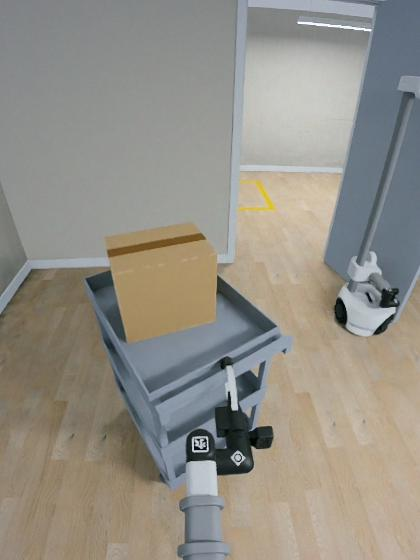

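Call:
move(
  r2={"base":{"strafe_m":-0.5,"translate_m":-0.15},"pace":"default"},
  blocking=false,
  cameras=[],
)

Call:
wait(
  seconds=4,
  cameras=[],
)

Call:
move(
  r2={"base":{"rotate_rad":0.6},"pace":"slow","contact_limits":{"rotate_rad":0.8}},
  blocking=false,
  cameras=[],
)

Call:
wait(
  seconds=3,
  cameras=["r2_head_camera","r2_head_right_camera"],
)

Scene clock: 341.60 s.
move: r2 moving
r1: as last shown
r1.lidar_m: 4.97 2.78 0.25 1.99 - 0.25 0.40 1.24 1.14 2.77 1.23 1.33
r1.motor_effort: lift_m=+19(20) arm_m=+4(4) wheel_0=+0(1) wheel_1=+8(8) wheel_2=-1(1)
r1.servo_current: wrist_yaw_rad=46(59) wrist_pitch_rad=46(46) wrist_roll_rad=52(59) gripper_m=39(46)
r1.wrist_depth_mm: - 134 134 878 330 220 177 / - 123 134 517 334 222 177 / - 134 145 517 338 224 179 / - 134 204 788 342 224 181 / 137 - - 798 342 227 181 / - 1255 198 539 194 227 181 / - 809 759 154 322 206 181
r2.base_odometry: x=-1.733 y=-1.324 heading=-2.848
r2.turned_by_wheels: +0.003
r2.turned_by_imu: +0.004
r2.base_tilt: forward=-0.7 right=+0.1
r2.lidar_m: 0.48 0.58 1.61 1.55 1.61 2.20 3.35 3.42 3.30 3.14 3.25 0.70
r2.base_status: translate_m moving; strafe_m moving
r2.joint_positions: lift_m=+0.682 arm_m=+0.200 wrist_yaw_rad=+0.013 wrist_pitch_rad=+0.003 wrist_roll_rad=+1.570 gripper_m=-0.024
r2.joint_status: not commanded
r2.measured_speeds: translate_m=-0.036 strafe_m=-0.119 rotate_rad=+0.010 lift_m=+0.000 arm_m=+0.000 wrist_yaw_rad=+0.030 wrist_pitch_rad=+0.000 wrist_roll_rad=+0.000
r2.motor_effort: lift_m=+19(19) arm_m=-3(4) wheel_0=+18(18) wheel_1=-9(11) wheel_2=+20(20)
r2.servo_current: wrist_yaw_rad=85(85) wrist_pitch_rad=39(46) wrist_roll_rad=52(52) gripper_m=78(85)
r2.hand_pose: x=+0.6604 y=-0.0838 z=+0.8592 quat_wxyz=(+0.708, +0.707, +0.006, +0.003) (m; r2's base frame)
r2.wrist_depth_mm: - - - 271 - 1708 1205 / - - - 244 329 338 340 / - - - 222 294 1756 - / - - - 204 266 - - / - - 452 189 246 - - / - 442 185 173 181 - - / - 427 421 112 214 - -
pictures: none
No camera images: "cameras" was empty.

Scene clock: 344.30 s.
earlier move: r2 done
r1.base_odometry: x=-2.065 y=-0.373 heading=-2.415
r1.turned_by_wheels: +0.000
r1.turned_by_imu: +0.000
r1.base_tilt: forward=-1.6 right=+1.3
r1.lidar_m: 4.94 2.82 0.25 1.98 - 0.25 0.41 1.24 1.18 2.77 1.13 1.07
r1.base_status: not commanded
r1.joint_positions: lift_m=+0.124 arm_m=+0.000 wrist_yaw_rad=+3.196 wrist_pitch_rad=+0.002 wrist_roll_rad=+0.000 gripper_m=+0.056
r1.joint_status: not commanded
r1.measured_speeds: all 0
r1.motor_effort: lift_m=+20(20) arm_m=+4(4) wheel_0=-1(1) wheel_1=+8(8) wheel_2=-1(1)
r1.servo_current: wrist_yaw_rad=59(72) wrist_pitch_rad=46(52) wrist_roll_rad=52(65) gripper_m=46(52)
r1.hand_pose: x=-0.1219 y=+0.0716 z=+0.3019 quat_wxyz=(-0.027, -0.001, +0.000, +1.000) (m; r1's base frame)
r1.wrist_depth_mm: - 134 133 878 329 220 177 / - 123 134 517 334 223 177 / - 134 145 521 338 224 179 / - 135 203 788 342 224 180 / 137 - - 798 343 226 181 / - 1255 198 549 195 226 181 / - 809 759 154 324 206 181
r2.base_odometry: x=-1.733 y=-0.834 heading=-2.849
r2.turned_by_wheels: -0.001
r2.turned_by_imu: +0.004
r2.base_tilt: forward=-0.7 right=+0.1
r2.lidar_m: 0.42 0.48 2.10 1.98 2.11 2.89 3.20 3.29 2.80 2.68 2.80 1.71
r2.base_status: done
r2.joint_positions: lift_m=+0.682 arm_m=+0.200 wrist_yaw_rad=+0.017 wrist_pitch_rad=+0.003 wrist_roll_rad=+1.570 gripper_m=-0.024
r2.joint_status: not commanded
r2.measured_speeds: all 0
r2.motor_effort: lift_m=+19(19) arm_m=-4(4) wheel_0=+10(22) wheel_1=+2(12) wheel_2=+10(22)
r2.servo_current: wrist_yaw_rad=98(104) wrist_pitch_rad=39(46) wrist_roll_rad=46(65) gripper_m=78(91)
r2.hand_pose: x=+0.6607 y=-0.0825 z=+0.8592 quat_wxyz=(+0.708, +0.707, +0.007, +0.005) (m; r2's base frame)
r2.wrist_depth_mm: - 1336 - - 1397 - 1205 / - - - - - 1708 1182 / - - - - - 1756 1255 / - - - 263 368 1756 - / - - - 206 293 1808 - / - - 187 163 182 1808 - / - - 410 112 200 - -
wait: 2.70 of 4 s (r2 has come to rest)
pictures: none
No camera images: "cameras" was empty.

Scene clock: 344.80 s.
move: r2 moving
r1: as last shown
r1.base_tilt: forward=-1.5 right=+1.3
r1.lidar_m: 4.96 2.79 0.26 1.99 - 0.25 0.40 1.23 1.18 2.77 1.16 1.12
r1.servo_current: wrist_yaw_rad=52(72) wrist_pitch_rad=46(46) wrist_roll_rad=39(65) gripper_m=39(46)
r1.wrist_depth_mm: - 134 134 878 330 219 177 / - 123 134 517 334 222 177 / - 134 145 517 338 224 179 / - 135 204 788 340 225 180 / 137 - - 798 342 227 181 / - 1229 198 544 194 227 181 / - 809 768 154 324 206 181
r2.base_odometry: x=-1.733 y=-0.834 heading=-2.727
r2.turned_by_wheels: +0.122
r2.turned_by_imu: +0.117
r2.base_tilt: forward=-0.7 right=+0.1
r2.lidar_m: 0.44 0.53 2.03 2.00 2.17 3.20 3.15 3.42 2.72 2.67 2.90 0.69
r2.base_status: rotate_rad moving
r2.joint_positions: lift_m=+0.682 arm_m=+0.200 wrist_yaw_rad=-0.008 wrist_pitch_rad=+0.003 wrist_roll_rad=+1.570 gripper_m=-0.024
r2.joint_status: not commanded
r2.measured_speeds: translate_m=+0.000 strafe_m=-0.001 rotate_rad=+0.480 lift_m=+0.000 arm_m=+0.000 wrist_yaw_rad=-0.087 wrist_pitch_rad=+0.000 wrist_roll_rad=+0.000
r2.motor_effort: lift_m=+19(19) arm_m=+4(4) wheel_0=-15(15) wheel_1=-11(11) wheel_2=-16(16)
r2.servo_current: wrist_yaw_rad=52(104) wrist_pitch_rad=46(46) wrist_roll_rad=52(52) gripper_m=85(85)
r2.contact_limits: rotate_rad 0.8
r2.hand_pose: x=+0.6585 y=-0.0897 z=+0.8592 quat_wxyz=(+0.708, +0.707, -0.002, -0.004) (m; r2's base frame)
r2.wrist_depth_mm: - - - - - 1464 1182 / - - - - - 1808 1182 / - - - 309 - 1661 1138 / - - - 238 336 1808 - / - - - 185 264 1756 - / - - 185 155 181 1808 - / - - 407 112 193 - -
pictures: none
No camera images: "cameras" was empty.

Scene clock: 346.17 s.
earlier move: r2 done
r1.base_odometry: x=-2.065 y=-0.373 heading=-2.415
r1.turned_by_wheels: +0.000
r1.turned_by_imu: +0.000
r1.base_tilt: forward=-1.6 right=+1.3
r1.lidar_m: 4.97 2.78 0.25 2.00 - 0.25 0.43 1.23 1.20 2.78 1.28 1.28
r1.base_status: not commanded
r1.joint_positions: lift_m=+0.124 arm_m=+0.000 wrist_yaw_rad=+3.196 wrist_pitch_rad=+0.002 wrist_roll_rad=+0.000 gripper_m=+0.056
r1.joint_status: not commanded
r1.measured_speeds: all 0
r1.motor_effort: lift_m=+19(20) arm_m=+4(4) wheel_0=+0(1) wheel_1=+8(8) wheel_2=-1(1)
r1.servo_current: wrist_yaw_rad=52(72) wrist_pitch_rad=46(59) wrist_roll_rad=39(65) gripper_m=39(46)
r1.hand_pose: x=-0.1219 y=+0.0716 z=+0.3019 quat_wxyz=(-0.027, -0.001, +0.000, +1.000) (m; r1's base frame)
r1.wrist_depth_mm: - 134 134 878 329 220 177 / - 123 134 512 332 223 177 / - 134 145 521 338 224 179 / - 135 203 788 342 226 181 / 137 - - 809 342 226 181 / - 1205 198 549 195 227 181 / - 809 759 154 324 206 181
r2.base_odometry: x=-1.733 y=-0.834 heading=-2.250
r2.turned_by_wheels: +0.477
r2.turned_by_imu: +0.391
r2.base_tilt: forward=-0.7 right=+0.1
r2.lidar_m: 0.52 2.13 2.02 2.13 2.91 3.17 3.31 2.76 2.65 2.78 1.69 0.65
r2.base_status: done
r2.joint_positions: lift_m=+0.682 arm_m=+0.200 wrist_yaw_rad=+0.006 wrist_pitch_rad=+0.003 wrist_roll_rad=+1.570 gripper_m=-0.024
r2.joint_status: not commanded
r2.measured_speeds: all 0
r2.motor_effort: lift_m=+19(19) arm_m=-4(9) wheel_0=-3(23) wheel_1=-5(18) wheel_2=-3(32)
r2.servo_current: wrist_yaw_rad=65(163) wrist_pitch_rad=39(46) wrist_roll_rad=39(65) gripper_m=85(91)
r2.contact_limits: rotate_rad 0.8
r2.hand_pose: x=+0.6598 y=-0.0858 z=+0.8592 quat_wxyz=(+0.708, +0.707, +0.003, +0.001) (m; r2's base frame)
r2.wrist_depth_mm: - - - 206 272 289 289 / - - - 260 264 1808 1281 / - - - 192 253 - - / - - 449 186 245 - - / - 449 449 180 239 - - / - 449 186 175 182 - - / - - 452 112 226 - -
wait: 1.37 of 3 s (r2 has come to rest)
pictures: r2_head_camera, r2_head_right_camera
Images, in order (width x height): r2_head_camera 420x560, r2_head_right_camera 420x672.

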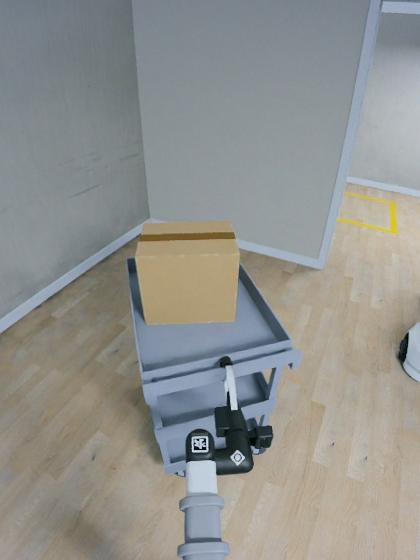

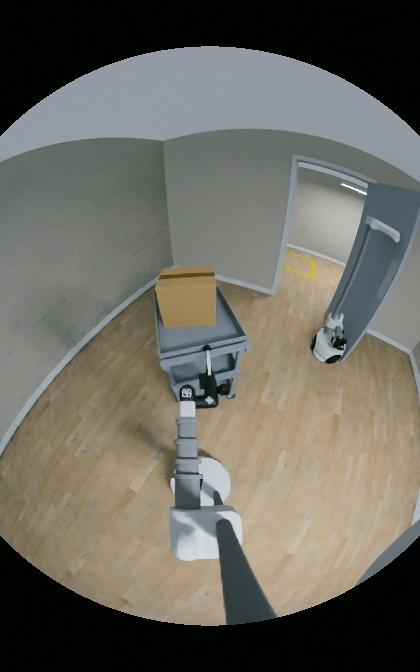

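Call:
move(
  r2={"base":{"strafe_m":-0.55},"pace":"default"},
  blocking=false,
  cameras=[],
)

Call:
wait(
  seconds=4,
  cameras=[],
)

Call:
move(
  r2={"base":{"rotate_rad":0.7},"pace":"slow","contact_limits":{"rotate_rad":0.8}},
  blocking=false,
  cameras=[],
)

Call:
wait(
  seconds=3,
  cameras=["r2_head_camera","r2_head_right_camera"],
)

Scene clock: 365.37 s.
move: r2 moving
r1: as last shown
r1.lidar_m: 1.84 2.79 0.25 1.98 - 0.25 0.40 1.22 1.19 2.76 1.26 1.26
r1.servo_current: wrist_yaw_rad=33(65) wrist_pitch_rad=39(46) wrist_roll_rad=39(59) gripper_m=39(46)
r1.wrist_depth_mm: - 134 133 878 330 220 177 / - 123 134 517 334 222 177 / - 134 145 517 338 224 179 / - 135 204 778 340 225 180 / 137 - - 809 342 226 181 / - 1229 198 549 195 226 181 / - 820 768 154 324 207 181
r2.base_odometry: x=-1.761 y=-0.812 heading=-2.249
r2.turned_by_wheels: +0.001
r2.turned_by_imu: +0.002
r2.base_tilt: forward=-0.7 right=+0.0
r2.lidar_m: 0.52 0.60 2.05 2.13 2.94 3.18 3.32 2.74 2.63 2.71 1.65 0.62
r2.base_status: strafe_m moving
r2.joint_positions: lift_m=+0.682 arm_m=+0.200 wrist_yaw_rad=+0.008 wrist_pitch_rad=+0.003 wrist_roll_rad=+1.570 gripper_m=-0.024
r2.joint_status: not commanded
r2.measured_speeds: translate_m=-0.001 strafe_m=-0.141 rotate_rad=+0.004 lift_m=+0.000 arm_m=+0.000 wrist_yaw_rad=+0.002 wrist_pitch_rad=+0.000 wrist_roll_rad=+0.000
r2.motor_effort: lift_m=+19(19) arm_m=-4(4) wheel_0=+18(19) wheel_1=-8(12) wheel_2=+1(3)
r2.servo_current: wrist_yaw_rad=65(72) wrist_pitch_rad=52(52) wrist_roll_rad=46(52) gripper_m=78(91)
r2.hand_pose: x=+0.6600 y=-0.0850 z=+0.8592 quat_wxyz=(+0.708, +0.707, +0.004, +0.002) (m; r2's base frame)
r2.wrist_depth_mm: - - - 209 277 285 285 / - - - 260 267 1708 1255 / - - - 252 256 1863 - / - - - 189 247 - - / - 445 449 180 238 - - / - 449 186 176 181 - - / - - 452 112 225 - -
pictures: none
No camera images: "cameras" was empty.

Scene clock: 368.03 s.
earlier move: r2 done
r1.base_odometry: x=-2.065 y=-0.373 heading=-2.415
r1.turned_by_wheels: +0.000
r1.turned_by_imu: +0.000
r1.base_tilt: forward=-1.6 right=+1.3
r1.lidar_m: 1.30 2.79 0.26 1.99 - 0.25 0.42 1.23 1.17 2.78 0.94 0.84
r1.base_status: not commanded
r1.joint_positions: lift_m=+0.124 arm_m=+0.000 wrist_yaw_rad=+3.196 wrist_pitch_rad=+0.002 wrist_roll_rad=+0.000 gripper_m=+0.056
r1.joint_status: not commanded
r1.measured_speeds: all 0
r1.motor_effort: lift_m=+19(20) arm_m=+4(4) wheel_0=+0(1) wheel_1=+8(8) wheel_2=-1(1)
r1.servo_current: wrist_yaw_rad=52(72) wrist_pitch_rad=39(52) wrist_roll_rad=52(65) gripper_m=39(46)
r1.hand_pose: x=-0.1219 y=+0.0716 z=+0.3019 quat_wxyz=(-0.027, -0.001, +0.000, +1.000) (m; r1's base frame)
r1.wrist_depth_mm: - 134 133 878 330 220 177 / - 123 134 517 334 223 178 / - 134 145 521 338 224 179 / - 135 203 788 342 224 180 / 138 - - 798 343 227 181 / - 1205 198 544 195 228 181 / - 809 759 154 324 206 181
r2.base_odometry: x=-2.162 y=-0.490 heading=-2.249
r2.turned_by_wheels: +0.000
r2.turned_by_imu: +0.003
r2.base_tilt: forward=-0.7 right=+0.0
r2.lidar_m: 0.44 0.48 2.51 2.61 3.56 3.42 3.15 2.28 2.18 2.30 1.36 0.73
r2.base_status: done
r2.joint_positions: lift_m=+0.682 arm_m=+0.200 wrist_yaw_rad=+0.009 wrist_pitch_rad=+0.003 wrist_roll_rad=+1.570 gripper_m=-0.024
r2.joint_status: not commanded
r2.measured_speeds: all 0
r2.motor_effort: lift_m=+19(19) arm_m=-4(5) wheel_0=+6(23) wheel_1=+1(12) wheel_2=+5(8)
r2.servo_current: wrist_yaw_rad=52(72) wrist_pitch_rad=39(52) wrist_roll_rad=46(59) gripper_m=85(91)
r2.hand_pose: x=+0.6601 y=-0.0849 z=+0.8592 quat_wxyz=(+0.708, +0.707, +0.004, +0.002) (m; r2's base frame)
r2.wrist_depth_mm: 1863 - - - - 1708 1182 / 1921 - - - - 1756 1182 / - - - 293 375 1499 1138 / - - - 235 336 1661 1366 / - - - 197 264 1808 - / - - 185 165 180 1921 - / - 424 410 112 201 - -
wait: 2.67 of 4 s (r2 has come to rest)
pictures: none
No camera images: "cameras" was empty.

Scene clock: 368.53 s.
move: r2 moving
r1: as last shown
r1.lidar_m: 1.30 2.84 0.27 1.98 - 0.25 0.40 1.22 1.17 2.77 0.99 0.85
r1.servo_current: wrist_yaw_rad=26(65) wrist_pitch_rad=46(46) wrist_roll_rad=52(59) gripper_m=39(46)
r1.wrist_depth_mm: - 134 133 891 330 220 176 / - 123 134 517 334 222 177 / - 134 145 521 338 224 179 / - 135 204 788 340 225 180 / 137 - - 798 342 226 181 / - 1229 198 544 194 227 181 / - 820 768 154 322 206 181
r2.base_odometry: x=-2.161 y=-0.489 heading=-2.128
r2.turned_by_wheels: +0.121
r2.turned_by_imu: +0.107
r2.base_tilt: forward=-0.7 right=+0.1
r2.lidar_m: 0.44 0.57 2.50 2.71 3.50 3.43 2.86 2.21 2.16 2.37 1.30 0.67
r2.base_status: rotate_rad moving
r2.joint_positions: lift_m=+0.682 arm_m=+0.200 wrist_yaw_rad=-0.021 wrist_pitch_rad=+0.003 wrist_roll_rad=+1.570 gripper_m=-0.024
r2.joint_status: not commanded
r2.measured_speeds: translate_m=+0.003 strafe_m=-0.002 rotate_rad=+0.487 lift_m=+0.000 arm_m=+0.000 wrist_yaw_rad=-0.024 wrist_pitch_rad=+0.000 wrist_roll_rad=+0.000
r2.motor_effort: lift_m=+19(19) arm_m=+0(4) wheel_0=-16(18) wheel_1=-14(14) wheel_2=-26(26)
r2.servo_current: wrist_yaw_rad=124(124) wrist_pitch_rad=39(46) wrist_roll_rad=39(52) gripper_m=78(85)
r2.contact_limits: rotate_rad 0.8
r2.hand_pose: x=+0.6574 y=-0.0933 z=+0.8592 quat_wxyz=(+0.707, +0.707, -0.006, -0.008) (m; r2's base frame)
r2.wrist_depth_mm: 1921 - - - - 1708 1182 / 1921 - - 342 - 1756 1182 / - - - 268 375 379 382 / - - - 212 304 1808 - / - - - 181 252 1863 - / - - 185 153 183 - - / - 402 404 112 198 - -
pictures: none
No camera images: "cameras" was empty.

Scene clock: 370.03 s.
earlier move: r2 done
r1.base_odometry: x=-2.065 y=-0.373 heading=-2.415
r1.turned_by_wheels: +0.000
r1.turned_by_imu: +0.000
r1.base_tilt: forward=-1.6 right=+1.2
r1.lidar_m: 1.28 2.82 0.26 1.97 - 0.25 0.41 1.24 1.19 2.75 1.16 1.14
r1.base_status: not commanded
r1.joint_positions: lift_m=+0.124 arm_m=+0.000 wrist_yaw_rad=+3.196 wrist_pitch_rad=+0.002 wrist_roll_rad=+0.000 gripper_m=+0.056
r1.joint_status: not commanded
r1.measured_speeds: all 0
r1.motor_effort: lift_m=+20(20) arm_m=+4(4) wheel_0=-1(1) wheel_1=+8(8) wheel_2=-1(1)
r1.servo_current: wrist_yaw_rad=59(65) wrist_pitch_rad=39(46) wrist_roll_rad=39(72) gripper_m=39(46)
r1.hand_pose: x=-0.1219 y=+0.0716 z=+0.3019 quat_wxyz=(-0.027, -0.001, +0.000, +1.000) (m; r1's base frame)
r1.wrist_depth_mm: - 134 134 878 330 220 177 / - 123 134 517 334 221 178 / - 134 145 521 336 224 179 / - 135 202 798 342 226 180 / 137 - - 809 343 226 181 / - 1205 198 544 194 227 181 / - 820 759 153 322 206 181
r2.base_odometry: x=-2.162 y=-0.489 heading=-1.551
r2.turned_by_wheels: +0.577
r2.turned_by_imu: +0.504
r2.base_tilt: forward=-0.7 right=+0.1
r2.lidar_m: 0.61 2.52 2.66 3.52 3.46 2.85 2.23 2.18 2.34 1.29 1.29 0.57
r2.base_status: done
r2.joint_positions: lift_m=+0.682 arm_m=+0.200 wrist_yaw_rad=-0.001 wrist_pitch_rad=+0.003 wrist_roll_rad=+1.570 gripper_m=-0.024
r2.joint_status: not commanded
r2.measured_speeds: all 0
r2.motor_effort: lift_m=+19(19) arm_m=-5(9) wheel_0=-7(23) wheel_1=-6(14) wheel_2=-6(29)
r2.servo_current: wrist_yaw_rad=52(130) wrist_pitch_rad=39(52) wrist_roll_rad=39(65) gripper_m=85(85)
r2.contact_limits: rotate_rad 0.8
r2.hand_pose: x=+0.6593 y=-0.0878 z=+0.8592 quat_wxyz=(+0.708, +0.707, +0.001, -0.002) (m; r2's base frame)
r2.wrist_depth_mm: - - - 139 195 - - / - - 459 144 202 - - / - 424 418 151 212 - - / - 466 455 158 220 - - / - - 492 166 230 778 - / - - 185 172 182 1708 564 / - - - 112 249 1756 484
wait: 1.50 of 3 s (r2 has come to rest)
pictures: r2_head_camera, r2_head_right_camera
Images, in order (width x height): r2_head_camera 420x560, r2_head_right_camera 420x672.

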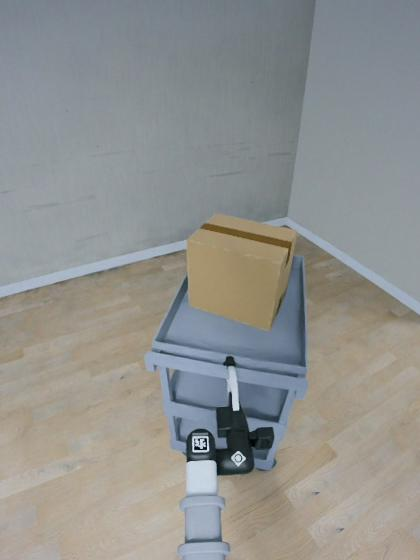

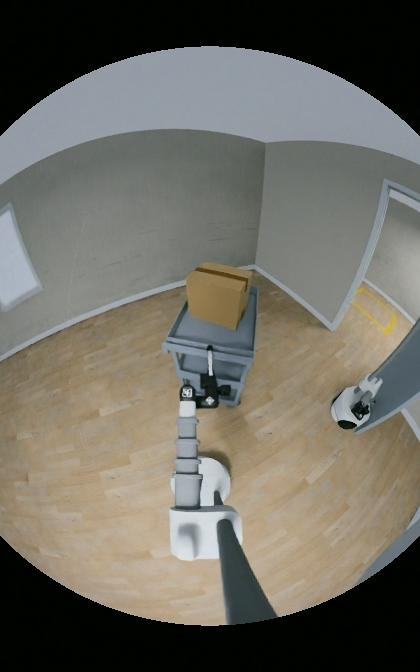

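Call:
move(
  r2={"base":{"translate_m":0.5},"pace":"slow"},
  blocking=false,
  cameras=[],
)

Call:
wait(
  seconds=6,
  cameras=[],
)

Call:
move(
  r2={"base":{"strafe_m":-0.45},"pace":"default"},
  blocking=false,
  cameras=[],
)

Call:
wait(
  seconds=4,
  cameras=["r2_head_camera","r2_head_right_camera"],
)

Scene clock: 377.07 s.
move: r2 moving
r1: as last shown
r1.base_tilt: forward=-1.6 right=+1.3
r1.lidar_m: 1.26 2.76 0.25 1.99 - 0.25 0.41 1.24 1.20 2.79 1.12 1.13
r1.motor_effort: lift_m=+19(20) arm_m=+4(4) wheel_0=+0(1) wheel_1=+8(8) wheel_2=-1(1)
r1.servo_current: wrist_yaw_rad=33(59) wrist_pitch_rad=46(46) wrist_roll_rad=39(72) gripper_m=52(52)
r1.wrist_depth_mm: - 134 133 891 330 219 177 / - 123 134 517 334 222 178 / - 134 145 521 338 224 179 / - 135 203 788 342 226 180 / 137 - - 809 342 226 181 / - 1229 198 549 194 227 181 / - 809 759 154 322 206 181
r2.base_odometry: x=-2.161 y=-0.502 heading=-1.551
r2.turned_by_wheels: +0.000
r2.turned_by_imu: +0.000
r2.base_tilt: forward=-0.7 right=+0.0
r2.lidar_m: 0.59 2.51 2.69 3.52 3.45 2.86 2.22 2.19 2.35 1.28 1.28 0.58
r2.base_status: translate_m moving
r2.joint_positions: lift_m=+0.682 arm_m=+0.200 wrist_yaw_rad=-0.001 wrist_pitch_rad=+0.003 wrist_roll_rad=+1.570 gripper_m=-0.024
r2.joint_status: not commanded
r2.measured_speeds: translate_m=+0.049 strafe_m=+0.000 rotate_rad=+0.000 lift_m=+0.000 arm_m=+0.000 wrist_yaw_rad=+0.000 wrist_pitch_rad=+0.000 wrist_roll_rad=+0.000
r2.motor_effort: lift_m=+19(19) arm_m=-3(6) wheel_0=+3(7) wheel_1=+8(8) wheel_2=-14(14)
r2.servo_current: wrist_yaw_rad=52(59) wrist_pitch_rad=39(52) wrist_roll_rad=46(59) gripper_m=78(85)
r2.hand_pose: x=+0.6592 y=-0.0878 z=+0.8592 quat_wxyz=(+0.708, +0.707, +0.001, -0.002) (m; r2's base frame)
r2.wrist_depth_mm: - - - 138 192 - - / - - 455 143 201 - - / - 421 415 149 209 - - / - 466 452 157 220 - - / - - 492 164 229 788 - / - - 186 171 182 1618 559 / - - - 112 249 - 480
pictures: none
No camera images: "cameras" was empty.

Scene clock: 382.87 s.
earlier move: r2 done
r1.base_odometry: x=-2.065 y=-0.373 heading=-2.415
r1.turned_by_wheels: +0.000
r1.turned_by_imu: +0.000
r1.base_tilt: forward=-1.6 right=+1.2
r1.lidar_m: 4.95 2.79 0.25 1.98 - 0.25 0.39 1.19 1.19 1.42 1.30 1.23
r1.base_status: not commanded
r1.joint_positions: lift_m=+0.124 arm_m=+0.000 wrist_yaw_rad=+3.196 wrist_pitch_rad=+0.002 wrist_roll_rad=+0.000 gripper_m=+0.056
r1.joint_status: not commanded
r1.measured_speeds: all 0
r1.motor_effort: lift_m=+19(20) arm_m=+4(4) wheel_0=-1(1) wheel_1=+8(8) wheel_2=-1(1)
r1.servo_current: wrist_yaw_rad=52(78) wrist_pitch_rad=39(52) wrist_roll_rad=46(72) gripper_m=46(52)
r1.hand_pose: x=-0.1219 y=+0.0716 z=+0.3019 quat_wxyz=(-0.027, -0.001, +0.000, +1.000) (m; r1's base frame)
r1.wrist_depth_mm: - 134 134 891 329 220 176 / - 123 134 521 332 222 177 / - 134 145 521 338 224 179 / - 135 203 778 340 225 180 / 137 - - 798 342 227 181 / - 1229 198 544 194 227 181 / - 809 759 154 324 206 181
r2.base_odometry: x=-2.151 y=-0.989 heading=-1.550
r2.turned_by_wheels: +0.001
r2.turned_by_imu: +0.005
r2.base_tilt: forward=-0.7 right=+0.1
r2.lidar_m: 0.63 2.06 2.24 3.33 3.66 3.41 2.67 2.63 2.72 1.23 2.09 0.54
r2.base_status: done
r2.joint_positions: lift_m=+0.682 arm_m=+0.200 wrist_yaw_rad=+0.003 wrist_pitch_rad=+0.003 wrist_roll_rad=+1.570 gripper_m=-0.024
r2.joint_status: not commanded
r2.measured_speeds: all 0
r2.motor_effort: lift_m=+19(19) arm_m=+4(6) wheel_0=+7(17) wheel_1=+5(9) wheel_2=-4(15)
r2.servo_current: wrist_yaw_rad=59(65) wrist_pitch_rad=39(52) wrist_roll_rad=65(65) gripper_m=85(91)
r2.hand_pose: x=+0.6595 y=-0.0866 z=+0.8592 quat_wxyz=(+0.708, +0.707, +0.002, +0.000) (m; r2's base frame)
r2.wrist_depth_mm: - 382 362 - 158 - - / - 370 375 113 170 171 - / - 424 424 119 185 - - / - 484 488 131 203 723 - / - - 544 145 224 1708 - / - - 182 162 183 1708 496 / - - - 112 - - 1229
wait: 5.80 of 6 s (r2 has come to rest)
pictures: none
No camera images: "cameras" was empty.

Scene clock: 383.37 s.
move: r2 moving
r1: as last shown
r1.lidar_m: 4.95 2.79 0.25 2.01 - 0.25 0.39 1.22 1.19 1.44 1.31 1.20
r1.motor_effort: lift_m=+20(20) arm_m=+4(4) wheel_0=+0(1) wheel_1=+8(8) wheel_2=-1(1)
r1.servo_current: wrist_yaw_rad=65(78) wrist_pitch_rad=33(52) wrist_roll_rad=46(59) gripper_m=39(46)
r1.wrist_depth_mm: - 134 134 878 329 220 177 / - 123 134 512 334 222 177 / - 134 145 517 338 224 179 / - 134 203 788 342 225 180 / 137 - - 798 343 226 181 / - 1229 198 544 195 228 181 / - 820 759 154 322 206 181
r2.base_odometry: x=-2.187 y=-0.990 heading=-1.548
r2.turned_by_wheels: +0.001
r2.turned_by_imu: +0.002
r2.base_tilt: forward=-0.7 right=+0.0
r2.lidar_m: 0.61 2.08 2.26 3.35 3.68 3.39 2.69 2.62 2.70 1.19 2.07 0.54
r2.base_status: strafe_m moving
r2.joint_positions: lift_m=+0.682 arm_m=+0.200 wrist_yaw_rad=+0.009 wrist_pitch_rad=+0.003 wrist_roll_rad=+1.570 gripper_m=-0.024
r2.joint_status: not commanded
r2.measured_speeds: translate_m=+0.000 strafe_m=-0.141 rotate_rad=+0.002 lift_m=+0.000 arm_m=+0.000 wrist_yaw_rad=+0.005 wrist_pitch_rad=+0.000 wrist_roll_rad=+0.000
r2.motor_effort: lift_m=+19(19) arm_m=+4(4) wheel_0=+22(25) wheel_1=-7(8) wheel_2=+0(4)
r2.servo_current: wrist_yaw_rad=65(65) wrist_pitch_rad=39(46) wrist_roll_rad=46(65) gripper_m=85(85)
r2.hand_pose: x=+0.6601 y=-0.0847 z=+0.8592 quat_wxyz=(+0.708, +0.707, +0.005, +0.002) (m; r2's base frame)
r2.wrist_depth_mm: - 389 387 - 155 - - / - 366 357 111 168 167 - / - 421 421 115 183 - - / - 484 480 128 200 715 - / - - 544 141 223 1618 - / - - 182 159 181 1708 500 / - - - 112 - - 1205
pictures: none
No camera images: "cameras" was empty.

Scene clock: 385.70 s.
earlier move: r2 done
r1.base_odometry: x=-2.065 y=-0.373 heading=-2.415
r1.turned_by_wheels: +0.000
r1.turned_by_imu: +0.000
r1.base_tilt: forward=-1.6 right=+1.3
r1.lidar_m: 4.97 2.81 0.25 1.98 - 0.25 0.42 1.24 1.20 1.23 0.97 0.78
r1.base_status: not commanded
r1.joint_positions: lift_m=+0.124 arm_m=+0.000 wrist_yaw_rad=+3.196 wrist_pitch_rad=+0.002 wrist_roll_rad=+0.000 gripper_m=+0.056
r1.joint_status: not commanded
r1.measured_speeds: all 0
r1.motor_effort: lift_m=+19(20) arm_m=+4(4) wheel_0=-1(1) wheel_1=+8(8) wheel_2=-1(1)
r1.servo_current: wrist_yaw_rad=46(78) wrist_pitch_rad=46(52) wrist_roll_rad=33(65) gripper_m=39(46)
r1.hand_pose: x=-0.1219 y=+0.0716 z=+0.3019 quat_wxyz=(-0.027, -0.001, +0.000, +1.000) (m; r1's base frame)
r1.wrist_depth_mm: - 134 134 891 329 219 177 / - 123 134 517 334 222 177 / - 134 145 517 336 224 179 / - 135 203 788 342 225 180 / 137 - - 809 342 226 181 / - 1229 198 544 194 227 181 / - 809 759 154 322 206 181
r2.base_odometry: x=-2.601 y=-0.999 heading=-1.550
r2.turned_by_wheels: -0.001
r2.turned_by_imu: +0.002
r2.base_tilt: forward=-0.7 right=+0.1
r2.lidar_m: 0.54 0.56 2.44 3.62 4.08 3.22 2.50 2.44 0.87 0.79 1.69 0.63
r2.base_status: done
r2.joint_positions: lift_m=+0.682 arm_m=+0.200 wrist_yaw_rad=+0.009 wrist_pitch_rad=+0.003 wrist_roll_rad=+1.570 gripper_m=-0.024
r2.joint_status: not commanded
r2.measured_speeds: all 0
r2.motor_effort: lift_m=+19(19) arm_m=+4(4) wheel_0=+1(25) wheel_1=-1(10) wheel_2=+2(4)
r2.servo_current: wrist_yaw_rad=59(78) wrist_pitch_rad=46(52) wrist_roll_rad=52(65) gripper_m=72(91)
r2.hand_pose: x=+0.6601 y=-0.0847 z=+0.8592 quat_wxyz=(+0.708, +0.707, +0.004, +0.002) (m; r2's base frame)
r2.wrist_depth_mm: - - - 196 260 267 266 / - - - 191 255 1756 1229 / - - - 187 248 1921 - / - - 473 183 243 - - / - 442 452 179 238 - - / - 449 186 175 182 - - / - 138 459 112 229 - -
wait: 2.33 of 4 s (r2 has come to rest)
pictures: r2_head_camera, r2_head_right_camera
Images, in order (width x height): r2_head_camera 420x560, r2_head_right_camera 420x672.

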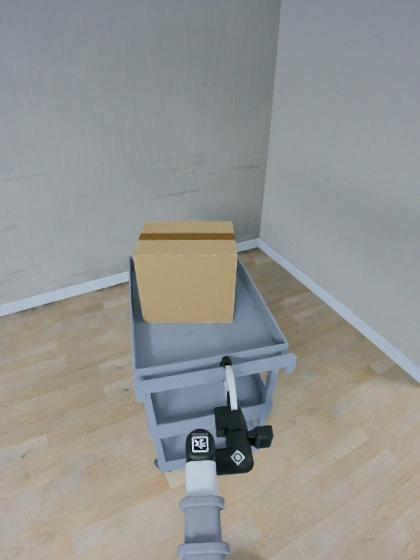

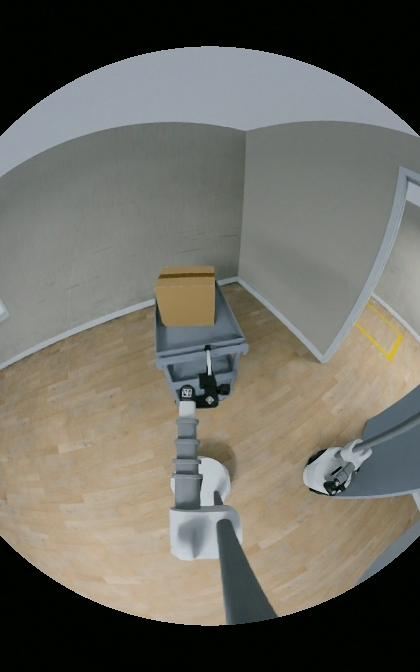

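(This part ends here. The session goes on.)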